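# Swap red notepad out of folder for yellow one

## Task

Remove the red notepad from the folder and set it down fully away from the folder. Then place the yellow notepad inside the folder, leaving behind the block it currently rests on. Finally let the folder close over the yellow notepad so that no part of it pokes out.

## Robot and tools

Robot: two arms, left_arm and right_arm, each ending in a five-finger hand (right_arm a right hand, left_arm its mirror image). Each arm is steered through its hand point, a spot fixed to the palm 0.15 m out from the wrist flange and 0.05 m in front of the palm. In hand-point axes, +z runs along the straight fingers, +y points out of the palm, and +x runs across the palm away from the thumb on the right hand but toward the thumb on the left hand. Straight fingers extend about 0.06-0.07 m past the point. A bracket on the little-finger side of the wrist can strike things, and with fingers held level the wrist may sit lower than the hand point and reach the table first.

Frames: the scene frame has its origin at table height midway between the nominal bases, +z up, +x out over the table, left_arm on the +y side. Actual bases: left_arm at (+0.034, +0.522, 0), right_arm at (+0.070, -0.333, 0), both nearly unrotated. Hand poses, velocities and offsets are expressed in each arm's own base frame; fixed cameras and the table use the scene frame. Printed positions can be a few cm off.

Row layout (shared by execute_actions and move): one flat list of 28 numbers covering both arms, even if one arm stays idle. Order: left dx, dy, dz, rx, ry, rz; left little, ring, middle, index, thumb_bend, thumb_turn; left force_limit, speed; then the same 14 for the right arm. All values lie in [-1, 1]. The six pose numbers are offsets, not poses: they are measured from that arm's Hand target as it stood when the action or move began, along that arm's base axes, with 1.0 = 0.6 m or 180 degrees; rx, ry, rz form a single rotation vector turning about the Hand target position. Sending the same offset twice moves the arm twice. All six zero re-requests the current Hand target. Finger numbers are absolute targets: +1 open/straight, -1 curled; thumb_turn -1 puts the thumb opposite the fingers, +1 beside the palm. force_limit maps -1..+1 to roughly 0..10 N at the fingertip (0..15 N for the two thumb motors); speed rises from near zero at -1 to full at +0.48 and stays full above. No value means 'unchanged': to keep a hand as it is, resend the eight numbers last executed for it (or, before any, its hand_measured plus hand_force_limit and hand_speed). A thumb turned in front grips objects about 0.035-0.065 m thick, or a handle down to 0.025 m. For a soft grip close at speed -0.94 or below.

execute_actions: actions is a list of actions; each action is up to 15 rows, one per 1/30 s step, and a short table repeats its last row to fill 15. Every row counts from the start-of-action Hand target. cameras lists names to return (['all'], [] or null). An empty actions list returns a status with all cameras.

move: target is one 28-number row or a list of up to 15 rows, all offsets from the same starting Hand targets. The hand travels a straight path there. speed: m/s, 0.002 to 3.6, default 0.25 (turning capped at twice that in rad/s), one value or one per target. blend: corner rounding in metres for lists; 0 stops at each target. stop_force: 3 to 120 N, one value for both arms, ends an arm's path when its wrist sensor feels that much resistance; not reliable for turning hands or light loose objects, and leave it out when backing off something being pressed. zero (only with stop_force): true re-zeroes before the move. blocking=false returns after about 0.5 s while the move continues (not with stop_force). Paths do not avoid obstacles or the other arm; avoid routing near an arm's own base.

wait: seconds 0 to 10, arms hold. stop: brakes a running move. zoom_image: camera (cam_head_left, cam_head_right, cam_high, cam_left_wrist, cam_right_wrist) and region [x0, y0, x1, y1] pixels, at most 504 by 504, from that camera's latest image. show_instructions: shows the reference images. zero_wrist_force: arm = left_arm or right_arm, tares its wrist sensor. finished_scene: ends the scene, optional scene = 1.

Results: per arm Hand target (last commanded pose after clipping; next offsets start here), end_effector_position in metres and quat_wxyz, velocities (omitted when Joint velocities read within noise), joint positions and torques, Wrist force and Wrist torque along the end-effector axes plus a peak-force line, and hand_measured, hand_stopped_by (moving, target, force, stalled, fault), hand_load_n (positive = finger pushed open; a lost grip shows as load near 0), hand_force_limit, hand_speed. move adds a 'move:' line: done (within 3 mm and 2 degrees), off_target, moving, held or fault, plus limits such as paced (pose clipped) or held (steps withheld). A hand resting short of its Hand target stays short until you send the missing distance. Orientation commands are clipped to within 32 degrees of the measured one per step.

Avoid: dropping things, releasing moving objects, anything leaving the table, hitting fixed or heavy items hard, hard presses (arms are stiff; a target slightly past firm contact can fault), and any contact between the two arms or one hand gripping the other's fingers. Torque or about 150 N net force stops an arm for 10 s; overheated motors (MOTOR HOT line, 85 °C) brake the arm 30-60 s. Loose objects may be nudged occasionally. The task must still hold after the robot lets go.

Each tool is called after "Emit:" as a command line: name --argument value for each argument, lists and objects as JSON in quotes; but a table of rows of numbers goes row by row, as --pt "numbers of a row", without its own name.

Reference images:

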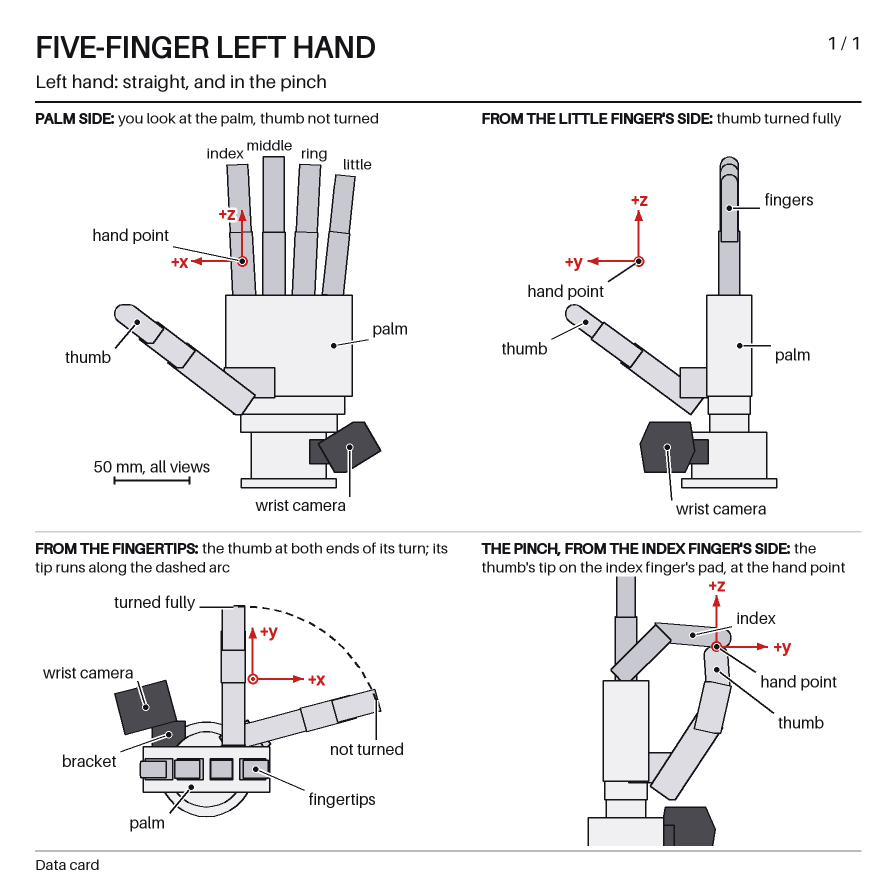

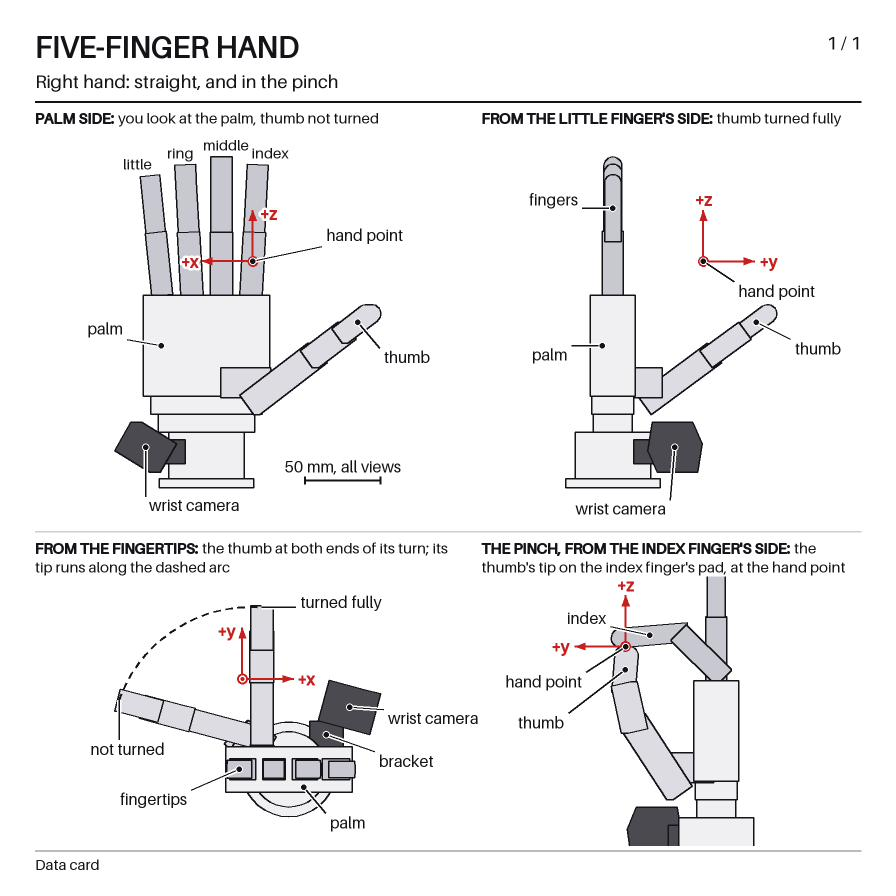

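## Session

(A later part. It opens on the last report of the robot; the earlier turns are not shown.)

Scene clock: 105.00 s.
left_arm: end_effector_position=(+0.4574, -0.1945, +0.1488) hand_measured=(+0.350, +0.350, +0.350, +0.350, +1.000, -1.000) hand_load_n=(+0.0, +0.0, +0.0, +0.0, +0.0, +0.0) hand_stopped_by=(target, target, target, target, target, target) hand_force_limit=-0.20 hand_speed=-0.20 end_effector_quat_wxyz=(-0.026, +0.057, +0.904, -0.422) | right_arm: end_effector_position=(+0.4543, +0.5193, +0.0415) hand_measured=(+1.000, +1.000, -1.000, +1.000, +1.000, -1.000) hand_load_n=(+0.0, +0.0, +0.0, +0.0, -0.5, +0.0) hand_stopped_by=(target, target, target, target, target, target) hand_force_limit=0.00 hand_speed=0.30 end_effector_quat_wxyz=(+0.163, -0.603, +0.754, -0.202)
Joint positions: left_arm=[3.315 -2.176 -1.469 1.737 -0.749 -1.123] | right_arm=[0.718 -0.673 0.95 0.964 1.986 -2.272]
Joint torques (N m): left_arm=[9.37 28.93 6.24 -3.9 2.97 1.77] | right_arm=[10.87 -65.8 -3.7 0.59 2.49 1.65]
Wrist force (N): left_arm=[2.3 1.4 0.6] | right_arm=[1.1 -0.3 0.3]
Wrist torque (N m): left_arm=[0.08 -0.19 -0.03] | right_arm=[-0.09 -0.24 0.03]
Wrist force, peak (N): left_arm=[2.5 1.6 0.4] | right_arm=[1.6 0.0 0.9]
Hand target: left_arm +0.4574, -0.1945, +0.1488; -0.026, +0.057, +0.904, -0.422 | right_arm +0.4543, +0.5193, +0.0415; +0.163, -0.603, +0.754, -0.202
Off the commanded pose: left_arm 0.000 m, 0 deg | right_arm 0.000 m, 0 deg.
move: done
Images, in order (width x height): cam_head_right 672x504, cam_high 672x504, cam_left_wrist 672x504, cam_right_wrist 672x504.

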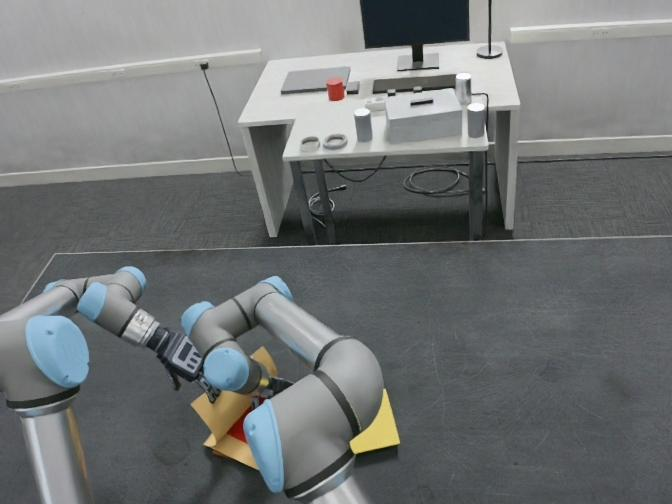

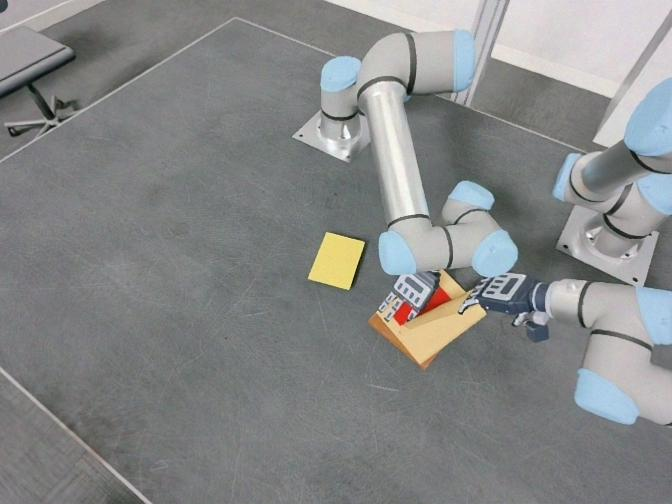

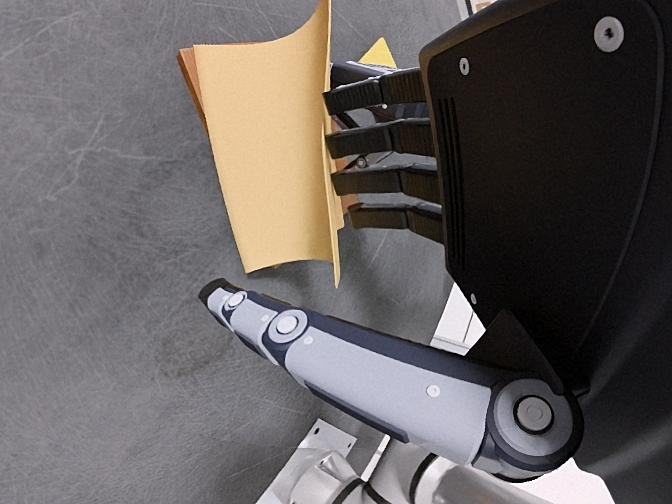

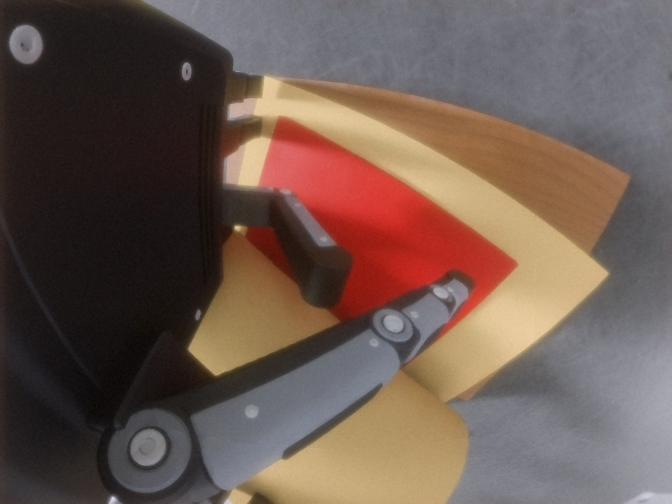

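Emit:
zoom_image --camera "cam_high" --region '[370, 290, 430, 340]'

Emit:
zoom_image --camera "cam_right_wrist" --region '[200, 50, 340, 260]'

Emit:
zoom_image --camera "cam_head_right" --region '[185, 335, 295, 480]'

Emit:
zoom_image --camera "cam_left_wrist" --region '[160, 0, 460, 300]'

Scaled by 8.400 from the camera's 672x504 image, which has a finer 960x720 frame.

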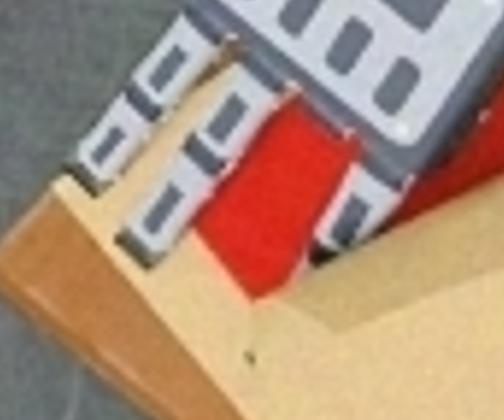

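Scaled by 2.400 from the camera's 672x504 image, which has a finer 960x720 frame.

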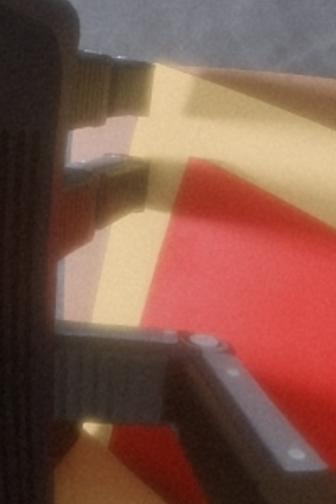

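Scaled by 3.476 from the camera's 672x504 image, which has a finer 960x720 frame.

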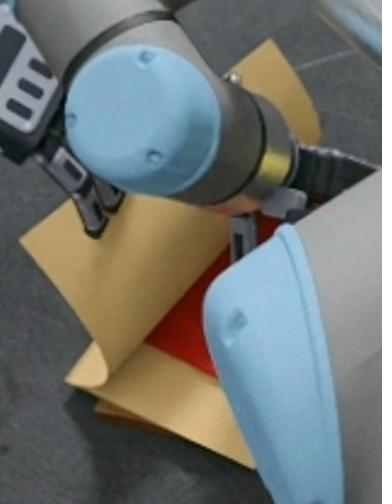

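Scaled by 1.680 from the camera's 672x504 image, which has a finer 960x720 frame.

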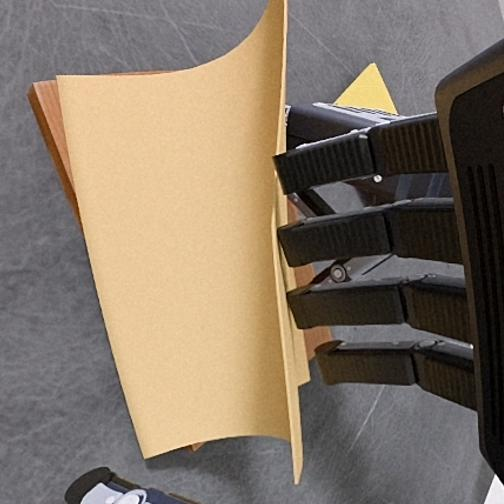

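Emit:
move --pt "0 0 0 0 0 0 0.35 0.35 0.35 0.35 1 -1 -0.2 -0.2 0.065 -0.0347 0.002 0 0 0 1 1 -1 1 1 -1 0 0.3" --pt "0 0 0 0 0 0 0.35 0.35 0.35 0.35 1 -1 -0.2 -0.2 0.065 -0.0347 0.04 0 0 0 1 1 -1 1 1 -1 0 0.3" --speed 0.05 --cameras '["all"]'

Emit:
zoom_image --camera "cam_high" --region '[350, 260, 500, 390]'

Emit:
zoom_image --camera "cam_head_left" --region '[190, 340, 330, 480]'

Scene clock: 113.03 s.
left_arm: end_effector_position=(+0.4574, -0.1945, +0.1488) hand_measured=(+0.350, +0.350, +0.350, +0.350, +1.000, -1.000) hand_load_n=(+0.0, +0.0, +0.0, +0.0, +0.0, +0.0) hand_stopped_by=(target, target, target, target, target, target) hand_force_limit=-0.20 hand_speed=-0.20 end_effector_quat_wxyz=(-0.026, +0.057, +0.904, -0.422) | right_arm: end_effector_position=(+0.4933, +0.4985, +0.0654) hand_measured=(+1.000, +1.000, -1.000, +1.000, +1.000, -1.000) hand_load_n=(+0.0, +0.0, +0.0, +0.0, +0.0, +0.0) hand_stopped_by=(target, target, target, target, target, target) hand_force_limit=0.00 hand_speed=0.30 end_effector_quat_wxyz=(+0.163, -0.603, +0.754, -0.202)
Joint positions: left_arm=[3.315 -2.176 -1.469 1.737 -0.749 -1.123] | right_arm=[0.652 -0.671 0.875 1.009 1.964 -2.34]
Joint torques (N m): left_arm=[9.29 30.47 6.73 -3.94 2.91 1.79] | right_arm=[-6.77 -65.17 -31.99 2.75 -0.09 -0.95]
Wrist force (N): left_arm=[2.4 1.4 0.5] | right_arm=[1.2 0.1 0.5]
Wrist torque (N m): left_arm=[0.08 -0.20 -0.02] | right_arm=[-0.06 -0.27 0.18]
Wrist force, peak (N): left_arm=[2.7 1.3 0.4] | right_arm=[1.4 0.0 1.0]
Hand target: left_arm +0.4574, -0.1945, +0.1488; -0.026, +0.057, +0.904, -0.422 | right_arm +0.4933, +0.4985, +0.0655; +0.163, -0.603, +0.754, -0.202
Off the commanded pose: left_arm 0.000 m, 0 deg | right_arm 0.000 m, 0 deg.
move: done

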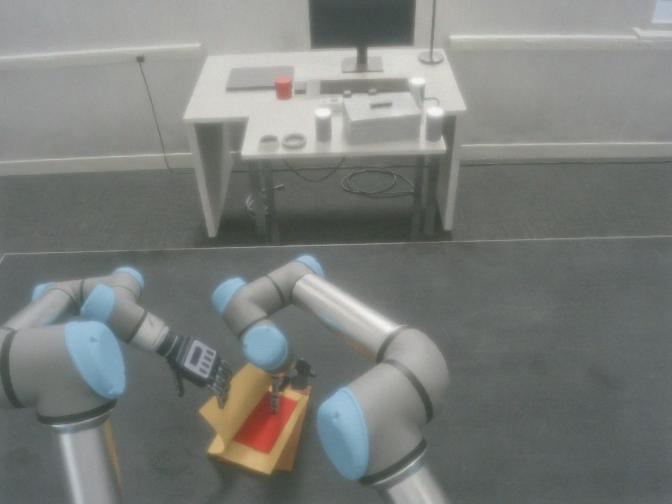

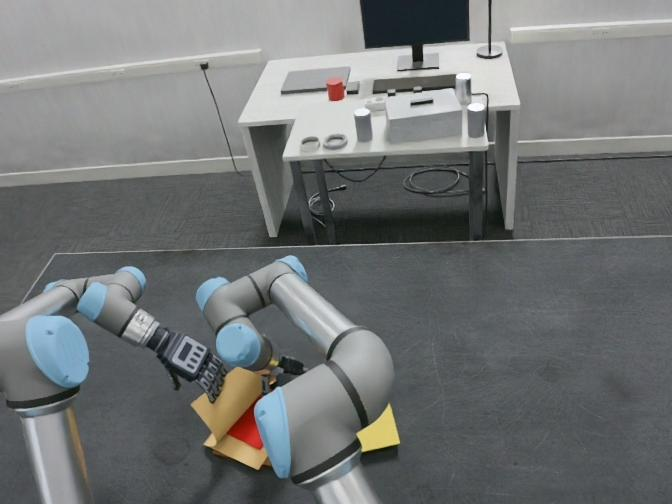

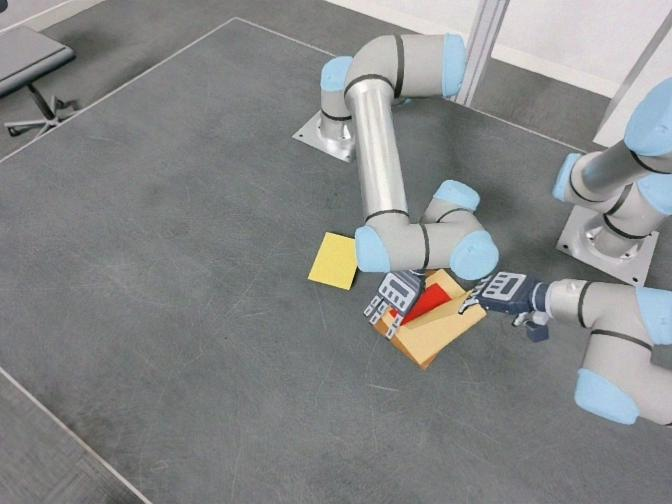

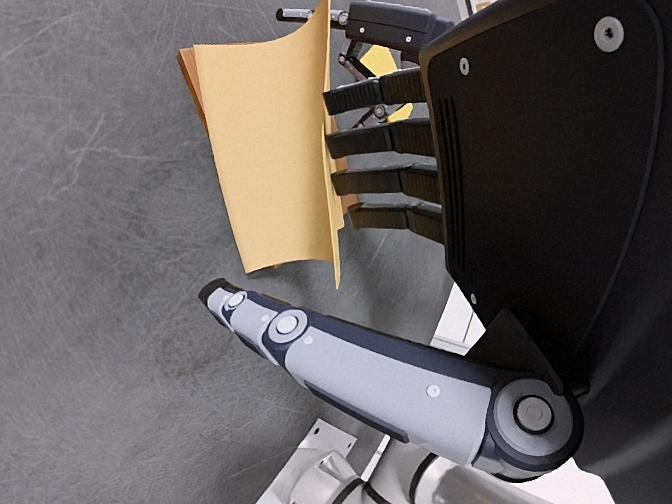

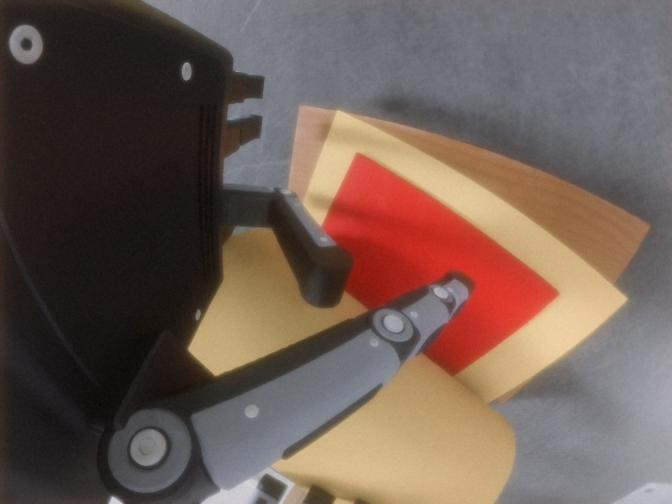

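Scaled by 3.360 from the camera's 672x504 image, which has a finer 960x720 frame.

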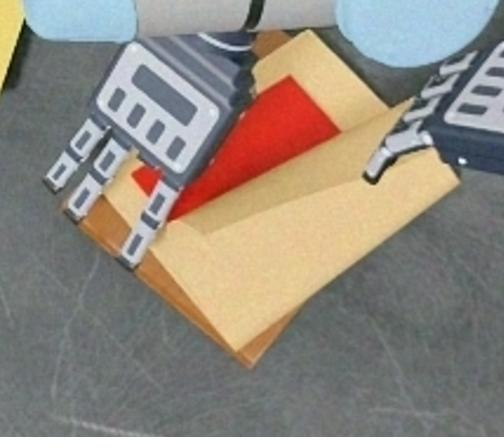

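Scaled by 3.600 from the camera's 672x504 image, which has a finer 960x720 frame.

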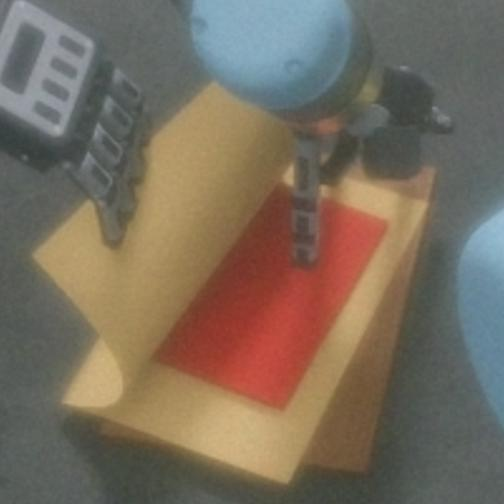

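Emit:
zoom_image --camera "cam_high" --region '[385, 280, 495, 370]'

Emit:
zoom_image --camera "cam_right_wrist" --region '[200, 180, 540, 504]'

Emit:
zoom_image --camera "cam_head_right" --region '[185, 335, 295, 480]'

Scaled by 4.582 from the camera's 672x504 image, which has a finer 960x720 frame.

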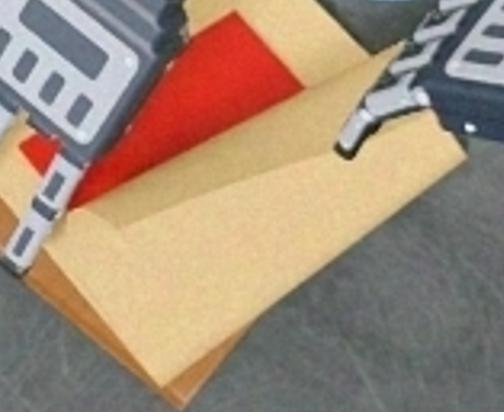

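Scaled by 1.482 from the camera's 672x504 image, which has a finer 960x720 frame.

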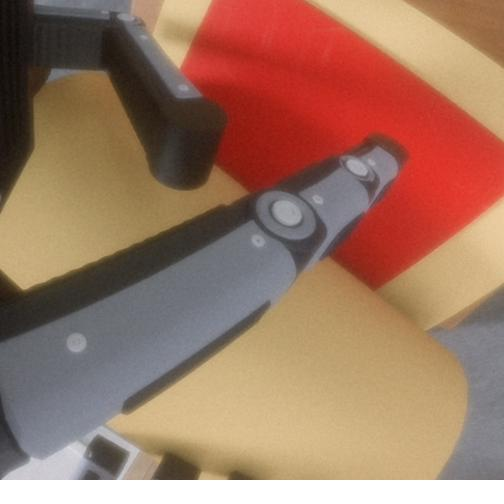

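Scaled by 3.476 from the camera's 672x504 image, which has a finer 960x720 frame.

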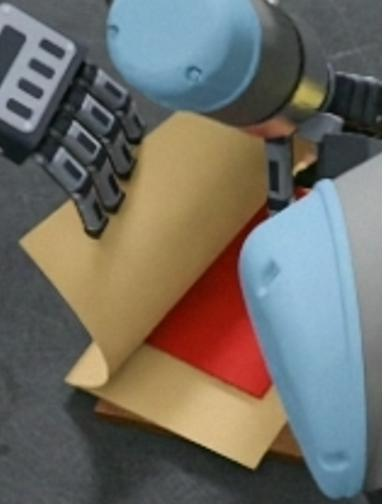

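Emit:
move --pt "0 0 0 0 0 0 0.35 0.35 0.35 0.35 1 -1 -0.2 -0.2 0 0 0.005 0 0 0 1 1 -1 -1 1 -1 0 0.3" --pt "0 0 0 0 0 0 0.35 0.35 0.35 0.35 1 -1 -0.2 -0.2 -0.1207 0.0592 0.005 0 0 0 1 1 -1 -1 1 -1 0 0.3" --speed 0.08 --cameras '["all"]'

Emit:
zoom_image --camera "cam_high" --region '[350, 260, 500, 390]'

Emit:
zoom_image --camera "cam_head_left" --region '[190, 340, 330, 480]'

Scene clock: 117.63 s.
left_arm: end_effector_position=(+0.4574, -0.1945, +0.1488) hand_measured=(+0.350, +0.350, +0.350, +0.350, +1.000, -1.000) hand_load_n=(+0.0, +0.0, +0.0, +0.0, +0.0, +0.0) hand_stopped_by=(target, target, target, target, target, target) hand_force_limit=-0.20 hand_speed=-0.20 end_effector_quat_wxyz=(-0.026, +0.057, +0.904, -0.422) | right_arm: end_effector_position=(+0.4210, +0.5340, +0.0685) hand_measured=(+1.000, +1.000, -1.000, -1.000, +1.000, -1.000) hand_load_n=(+0.0, +0.0, +0.0, +0.0, +0.0, +0.0) hand_stopped_by=(target, target, target, target, target, target) hand_force_limit=0.00 hand_speed=0.30 end_effector_quat_wxyz=(+0.163, -0.603, +0.754, -0.202)
Joint positions: left_arm=[3.315 -2.176 -1.469 1.737 -0.749 -1.123] | right_arm=[0.772 -0.71 0.953 1.021 2.003 -2.216]
Joint torques (N m): left_arm=[7.88 30.34 6.42 -3.87 2.69 1.7] | right_arm=[9.65 -64.48 -2.76 3.23 2.43 1.47]
Wrist force (N): left_arm=[2.4 1.4 0.4] | right_arm=[0.9 0.1 0.5]
Wrist torque (N m): left_arm=[0.09 -0.21 -0.03] | right_arm=[-0.06 -0.26 0.04]
Wrist force, peak (N): left_arm=[2.5 1.6 0.5] | right_arm=[1.4 0.5 0.7]
Hand target: left_arm +0.4574, -0.1945, +0.1488; -0.026, +0.057, +0.904, -0.422 | right_arm +0.4209, +0.5340, +0.0685; +0.163, -0.603, +0.754, -0.202
Off the commanded pose: left_arm 0.000 m, 0 deg | right_arm 0.000 m, 0 deg.
move: done

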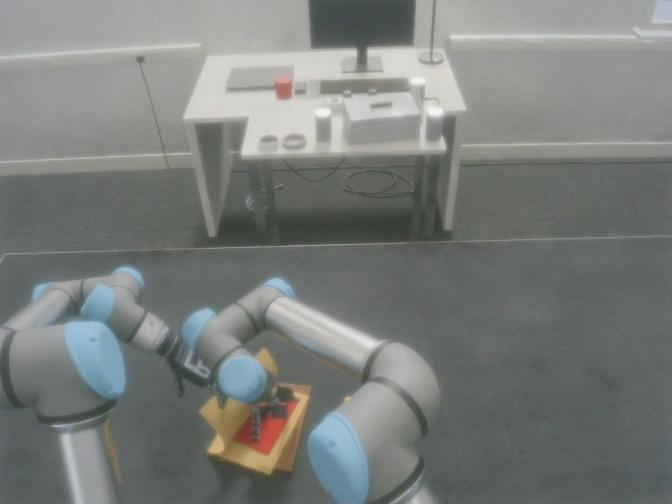

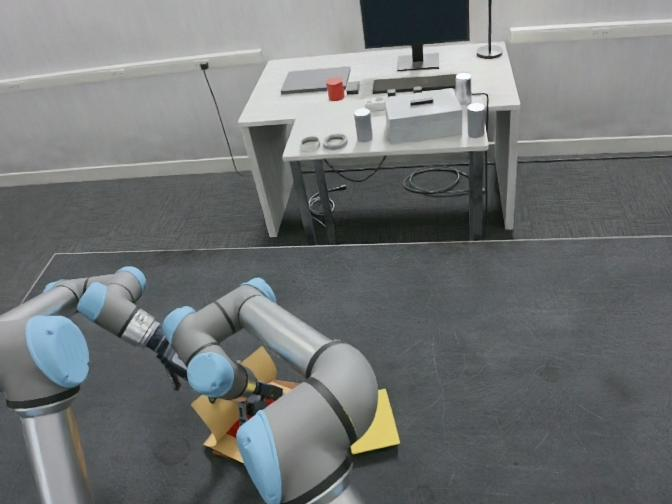

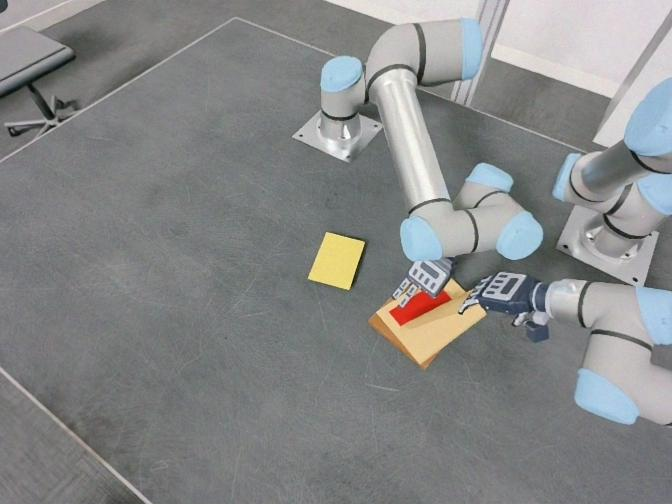

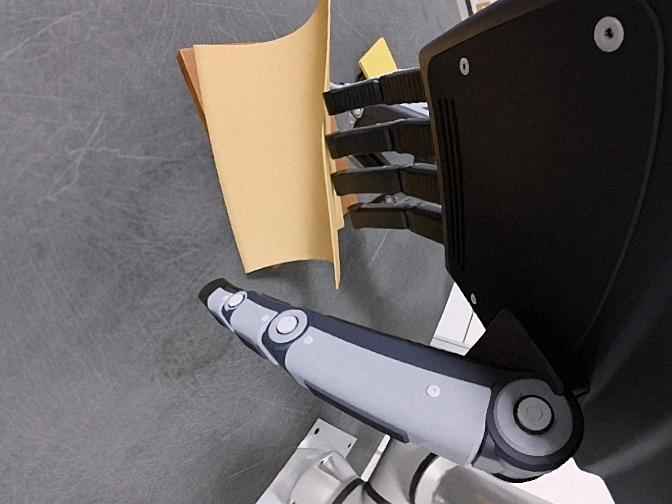

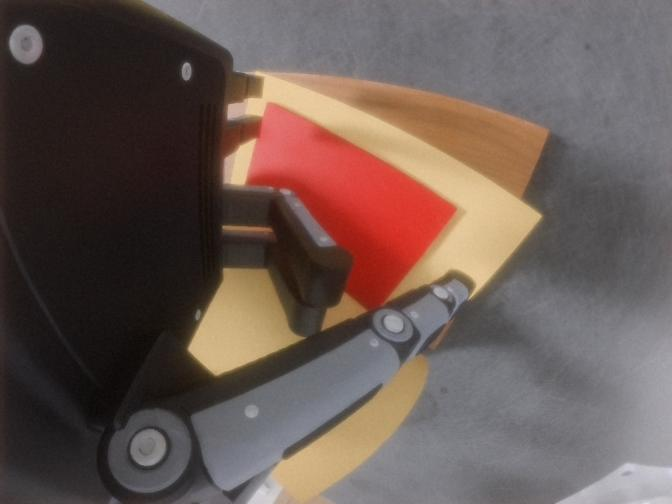

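Scaled by 3.360 from the camera's 672x504 image, which has a finer 960x720 frame.

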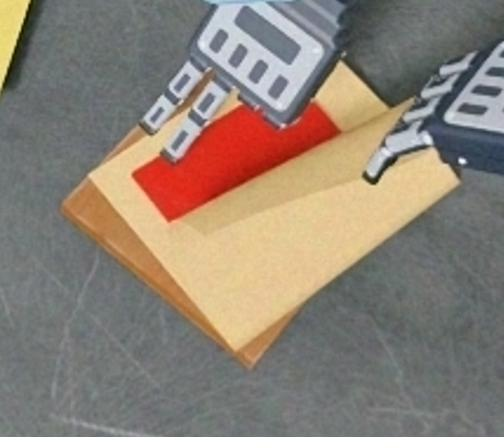

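Scaled by 3.600 from the camera's 672x504 image, which has a finer 960x720 frame.

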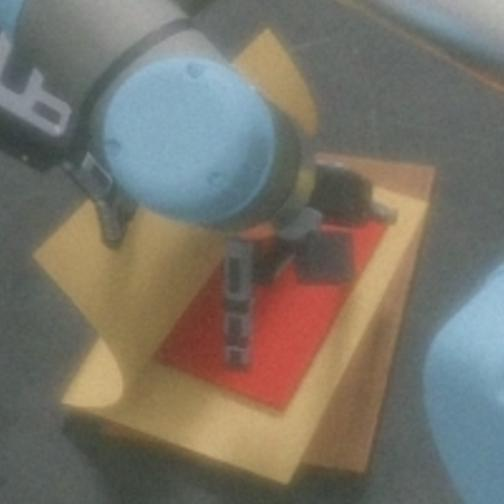

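Emit:
move --target '[0,0,0,0,0,0,0.35,0.35,0.35,0.35,1,-1,-0.2,-0.2,0,0,-0.032,0,0,0,1,1,-1,-1,1,-1,0,0.3]' --speed 0.06

Emit:
move --target '[0,0,0,0,0,0,0.35,0.35,0.35,0.35,1,-1,-0.2,-0.2,0,0,-0.012,0,0,0,1,1,-1,-1,1,-1,0,0.3]' --speed 0.01 --stop_force 6 --cameras '["cam_head_left","cam_high"]'

Scene clock: 118.93 s.
left_arm: end_effector_position=(+0.4574, -0.1945, +0.1488) hand_measured=(+0.350, +0.350, +0.350, +0.350, +1.000, -1.000) hand_load_n=(+0.0, +0.0, +0.0, +0.0, +0.0, +0.0) hand_stopped_by=(target, target, target, target, target, target) hand_force_limit=-0.20 hand_speed=-0.20 end_effector_quat_wxyz=(-0.026, +0.057, +0.904, -0.422) | right_arm: end_effector_position=(+0.4209, +0.5340, +0.0494) hand_measured=(+1.000, +1.000, -1.000, -1.000, +1.000, -1.000) hand_load_n=(+0.0, +0.0, +0.0, +0.0, +0.0, +0.0) hand_stopped_by=(target, target, target, target, target, target) hand_force_limit=0.00 hand_speed=0.30 end_effector_quat_wxyz=(+0.163, -0.603, +0.754, -0.202)
Joint positions: left_arm=[3.315 -2.176 -1.469 1.737 -0.749 -1.123] | right_arm=[0.772 -0.696 0.977 0.983 2.004 -2.215]
Joint torques (N m): left_arm=[8.22 30.43 6.84 -3.79 2.64 1.67] | right_arm=[10.59 -45.23 -4.27 0.68 2.09 0.72]
Wrist force (N): left_arm=[2.3 1.4 0.4] | right_arm=[0.7 0.3 0.4]
Wrist torque (N m): left_arm=[0.09 -0.20 -0.02] | right_arm=[-0.04 -0.21 0.04]
Wrist force, peak (N): left_arm=[2.5 1.6 0.6] | right_arm=[1.1 0.5 0.8]
Hand target: left_arm +0.4574, -0.1945, +0.1488; -0.026, +0.057, +0.904, -0.422 | right_arm +0.4209, +0.5340, +0.0493; +0.163, -0.603, +0.754, -0.202
Off the commanded pose: left_arm 0.000 m, 0 deg | right_arm 0.000 m, 0 deg.
move: done

Scene clock: 120.60 s.
left_arm: end_effector_position=(+0.4574, -0.1945, +0.1488) hand_measured=(+0.350, +0.350, +0.350, +0.350, +1.000, -1.000) hand_load_n=(+0.0, +0.0, +0.0, +0.0, +0.0, +0.0) hand_stopped_by=(target, target, target, target, target, target) hand_force_limit=-0.20 hand_speed=-0.20 end_effector_quat_wxyz=(-0.026, +0.057, +0.904, -0.422) | right_arm: end_effector_position=(+0.4209, +0.5340, +0.0454) hand_measured=(+1.000, +1.000, -1.000, -1.000, +1.000, -1.000) hand_load_n=(-0.5, +0.0, +0.0, +0.0, +0.0, +0.0) hand_stopped_by=(target, target, target, target, target, target) hand_force_limit=0.00 hand_speed=0.30 end_effector_quat_wxyz=(+0.163, -0.603, +0.754, -0.202)
Joint positions: left_arm=[3.315 -2.176 -1.469 1.737 -0.749 -1.123] | right_arm=[0.772 -0.693 0.981 0.975 2.004 -2.215]
Joint torques (N m): left_arm=[8.15 30.79 7.37 -3.85 2.51 1.68] | right_arm=[9.02 -60.89 -27.87 2.92 0.89 -1.28]
Wrist force (N): left_arm=[2.4 1.3 0.7] | right_arm=[0.9 -2.3 -5.7]
Wrist torque (N m): left_arm=[0.06 -0.19 -0.02] | right_arm=[0.37 -0.04 -0.07]
Wrist force, peak (N): left_arm=[2.5 1.4 0.6] | right_arm=[0.4 -4.2 -9.9]
Hand target: left_arm +0.4574, -0.1945, +0.1488; -0.026, +0.057, +0.904, -0.422 | right_arm +0.4209, +0.5340, +0.0454; +0.163, -0.603, +0.754, -0.202 (not the last commanded pose)
Off the commanded pose: left_arm 0.000 m, 0 deg | right_arm 0.003 m, 0 deg.
move: contact (right_arm)
Images, in order (width x height): cam_head_left 672x504, cam_high 672x504.

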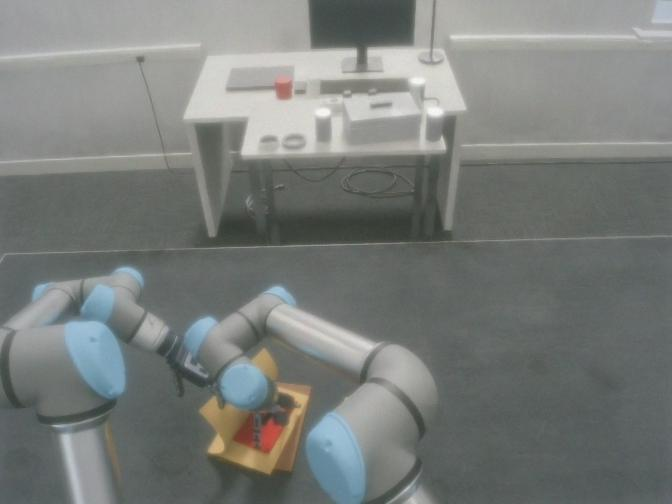

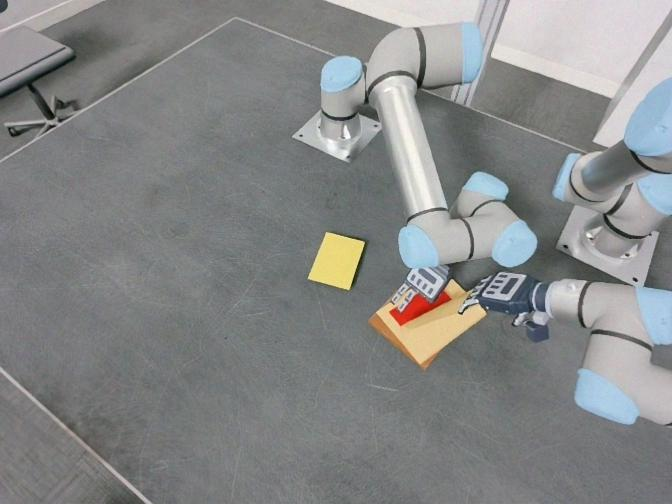

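Emit:
move --target '[0.0526,-0.0029,0,0,0,0,0.35,0.35,0.35,0.35,1,-1,-0.2,-0.2,0,0,0,0,0,0,1,1,-1,-1,1,-1,0,0.3]' --speed 0.05 --cameras '["cam_head_left","cam_high","cam_left_wrist","cam_right_wrist"]'

Emit:
zoom_image --camera "cam_high" --region '[350, 260, 500, 390]'

Emit:
zoom_image --camera "cam_head_left" --region '[190, 340, 330, 480]'

Scene clock: 122.00 s.
left_arm: end_effector_position=(+0.4889, -0.1963, +0.1488) hand_measured=(+0.350, +0.350, +0.350, +0.350, +1.000, -1.000) hand_load_n=(+0.0, +0.0, +0.0, +0.0, +0.0, +0.0) hand_stopped_by=(target, target, target, target, target, target) hand_force_limit=-0.20 hand_speed=-0.20 end_effector_quat_wxyz=(-0.026, +0.057, +0.904, -0.422) | right_arm: end_effector_position=(+0.4209, +0.5340, +0.0454) hand_measured=(+1.000, +1.000, -1.000, -1.000, +1.000, -1.000) hand_load_n=(+0.0, +0.5, +0.0, +0.0, +0.0, +0.0) hand_stopped_by=(target, target, target, target, target, target) hand_force_limit=0.00 hand_speed=0.30 end_effector_quat_wxyz=(+0.163, -0.603, +0.754, -0.202)
Joint positions: left_arm=[3.301 -2.245 -1.346 1.698 -0.744 -1.142] | right_arm=[0.772 -0.693 0.981 0.975 2.004 -2.215]
Joint torques (N m): left_arm=[-10.39 33.44 24.96 -3.81 3.34 -2.25] | right_arm=[8.33 -58.86 -28.86 2.76 1.01 -0.7]
Wrist force (N): left_arm=[2.1 1.4 0.4] | right_arm=[0.7 -2.5 -5.6]
Wrist torque (N m): left_arm=[0.08 -0.16 0.10] | right_arm=[0.33 -0.02 -0.08]
Wrist force, peak (N): left_arm=[2.8 1.4 0.7] | right_arm=[0.5 -2.5 -6.1]
Hand target: left_arm +0.4890, -0.1963, +0.1488; -0.026, +0.057, +0.904, -0.422 | right_arm +0.4209, +0.5340, +0.0454; +0.163, -0.603, +0.754, -0.202
Off the commanded pose: left_arm 0.000 m, 0 deg | right_arm 0.000 m, 0 deg.
move: done
Images, in order (width x height): cam_head_left 672x504, cam_high 672x504, cam_left_wrist 672x504, cam_right_wrist 672x504.

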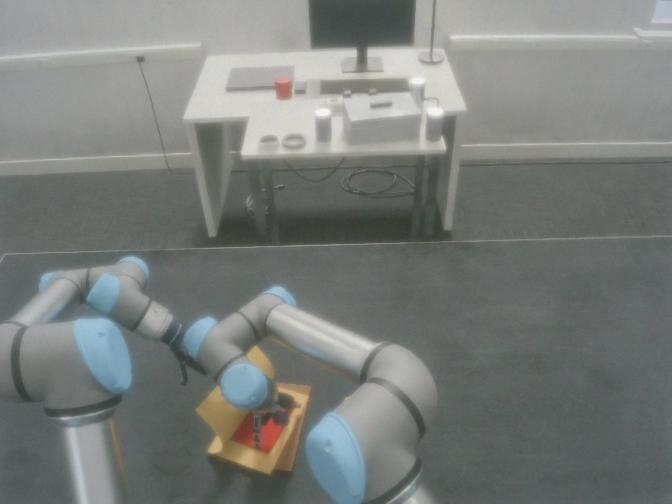

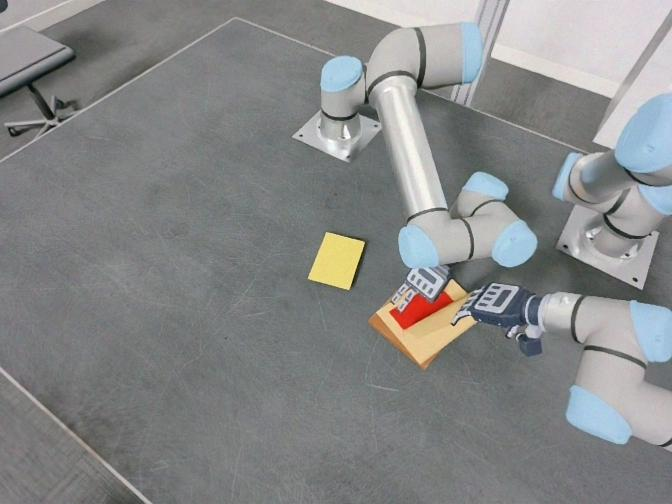

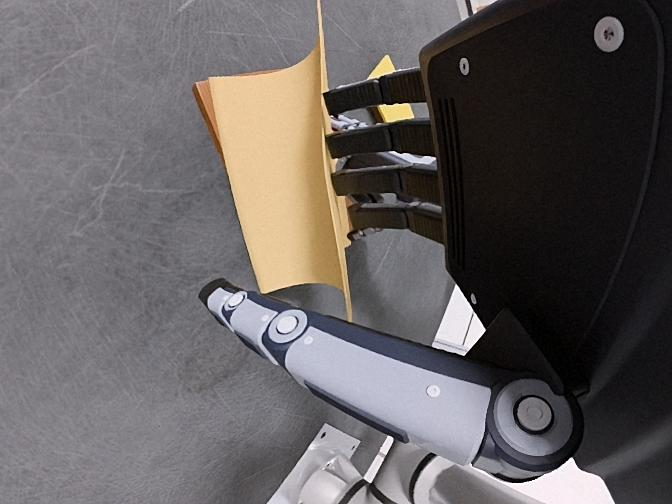

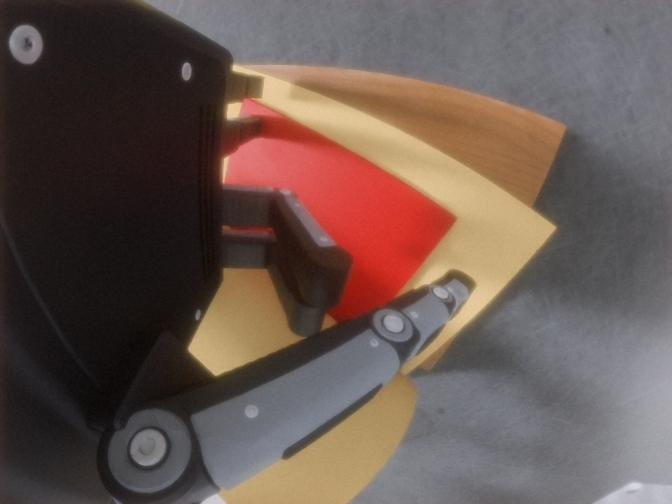

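Scaled by 3.360 from the camera's 672x504 image, which has a finer 960x720 frame.

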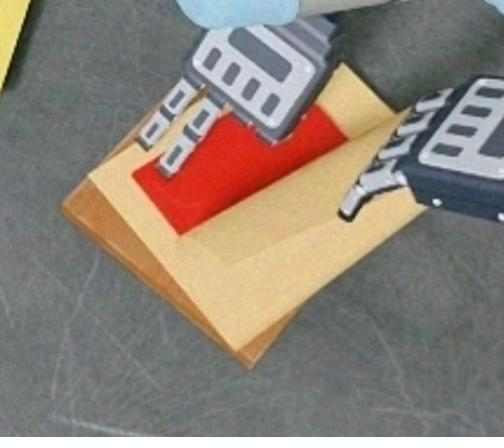

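Scaled by 3.600 from the camera's 672x504 image, which has a finer 960x720 frame.

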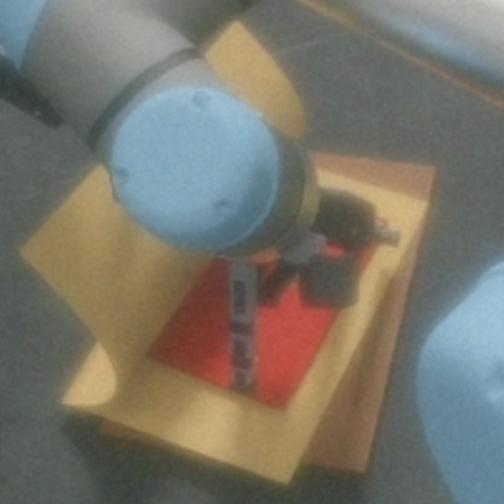

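Emit:
move --target '[0.0254,0.0303,-0.05,0,0,0,0.35,0.35,0.35,0.35,1,-1,-0.2,-0.2,0,0,0,0,0,0,1,1,-1,-1,1,-1,0,0.3]' --speed 0.05 --stop_force 10 --cameras '["cam_head_left","cam_high","cam_left_wrist","cam_head_right"]'

Emit:
zoom_image --camera "cam_high" --region '[350, 260, 500, 390]'

Emit:
zoom_image --camera "cam_head_left" --region '[190, 340, 330, 480]'

Scene clock: 124.43 s.
left_arm: end_effector_position=(+0.5042, -0.1781, +0.1188) hand_measured=(+0.350, +0.350, +0.350, +0.350, +1.000, -1.000) hand_load_n=(+0.0, +0.0, +0.0, +0.0, +0.0, +0.0) hand_stopped_by=(target, target, target, target, target, target) hand_force_limit=-0.20 hand_speed=-0.20 end_effector_quat_wxyz=(-0.026, +0.057, +0.904, -0.422) | right_arm: end_effector_position=(+0.4209, +0.5340, +0.0454) hand_measured=(+1.000, +1.000, -1.000, -1.000, +1.000, -1.000) hand_load_n=(+0.0, +0.0, +0.0, +0.5, +0.0, +0.0) hand_stopped_by=(target, target, target, target, target, target) hand_force_limit=0.00 hand_speed=0.30 end_effector_quat_wxyz=(+0.163, -0.603, +0.754, -0.202)
Joint positions: left_arm=[3.33 -2.31 -1.324 1.711 -0.754 -1.103] | right_arm=[0.772 -0.693 0.981 0.975 2.004 -2.215]
Joint torques (N m): left_arm=[10.09 34.13 24.79 -0.97 -1.05 2.09] | right_arm=[8.97 -59.8 -28.55 2.51 0.99 0.2]
Wrist force (N): left_arm=[2.5 1.6 0.4] | right_arm=[1.1 -2.2 -6.0]
Wrist torque (N m): left_arm=[0.10 -0.20 -0.03] | right_arm=[0.39 -0.06 -0.05]
Wrist force, peak (N): left_arm=[2.6 1.5 0.4] | right_arm=[0.7 -2.5 -6.2]
Hand target: left_arm +0.5042, -0.1781, +0.1188; -0.026, +0.057, +0.904, -0.422 | right_arm +0.4209, +0.5340, +0.0454; +0.163, -0.603, +0.754, -0.202
Off the commanded pose: left_arm 0.000 m, 0 deg | right_arm 0.000 m, 0 deg.
move: done
Images, in order (width x height): cam_head_left 672x504, cam_head_right 672x504, cam_high 672x504, cam_left_wrist 672x504.

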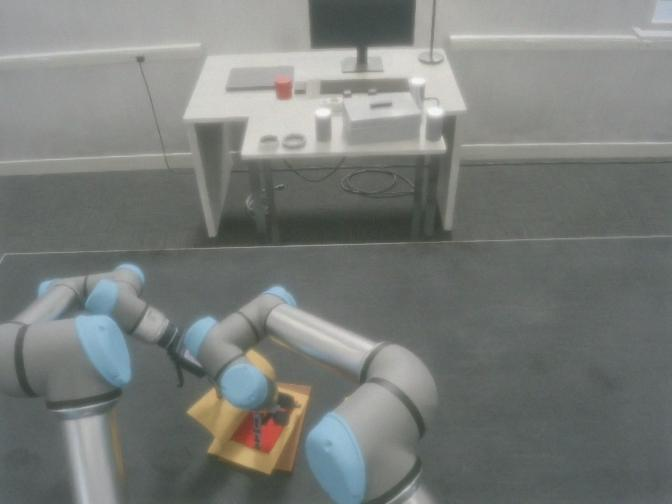

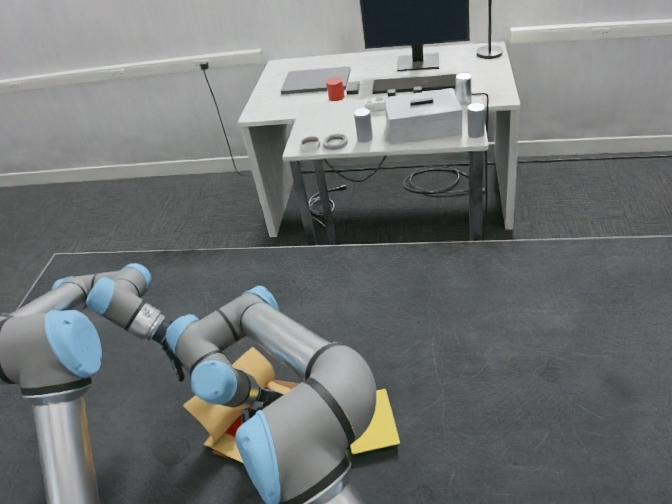

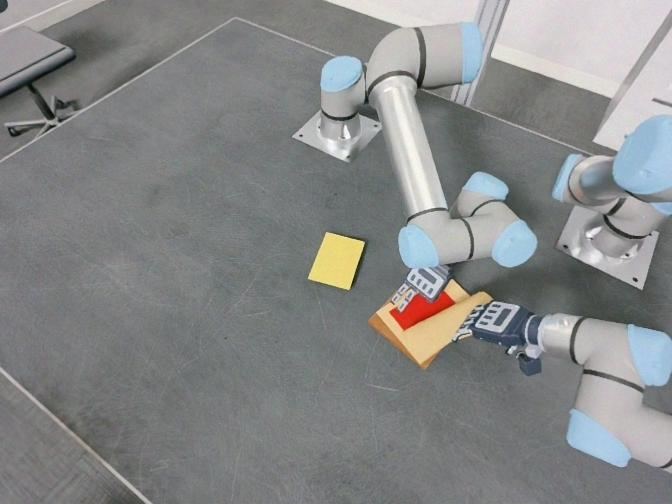

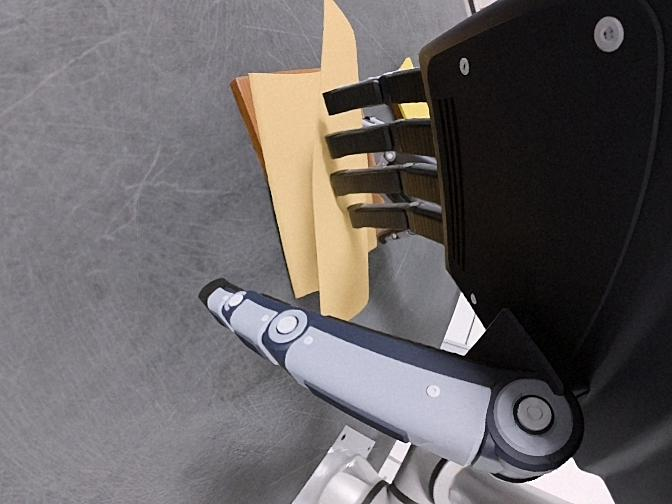

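Scaled by 3.360 from the camera's 672x504 image, which has a finer 960x720 frame.

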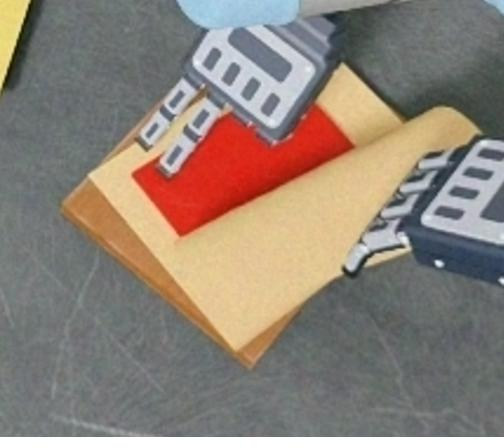

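Scaled by 3.600 from the camera's 672x504 image, which has a finer 960x720 frame.

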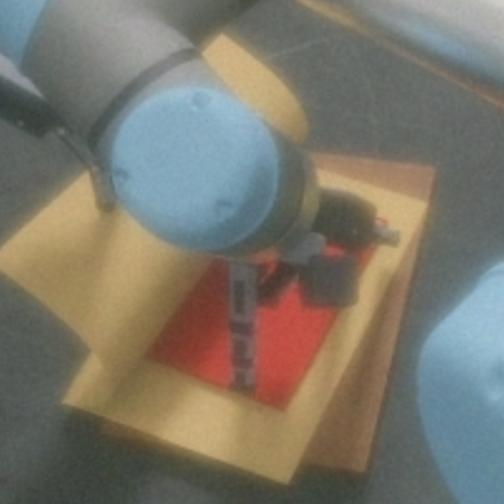

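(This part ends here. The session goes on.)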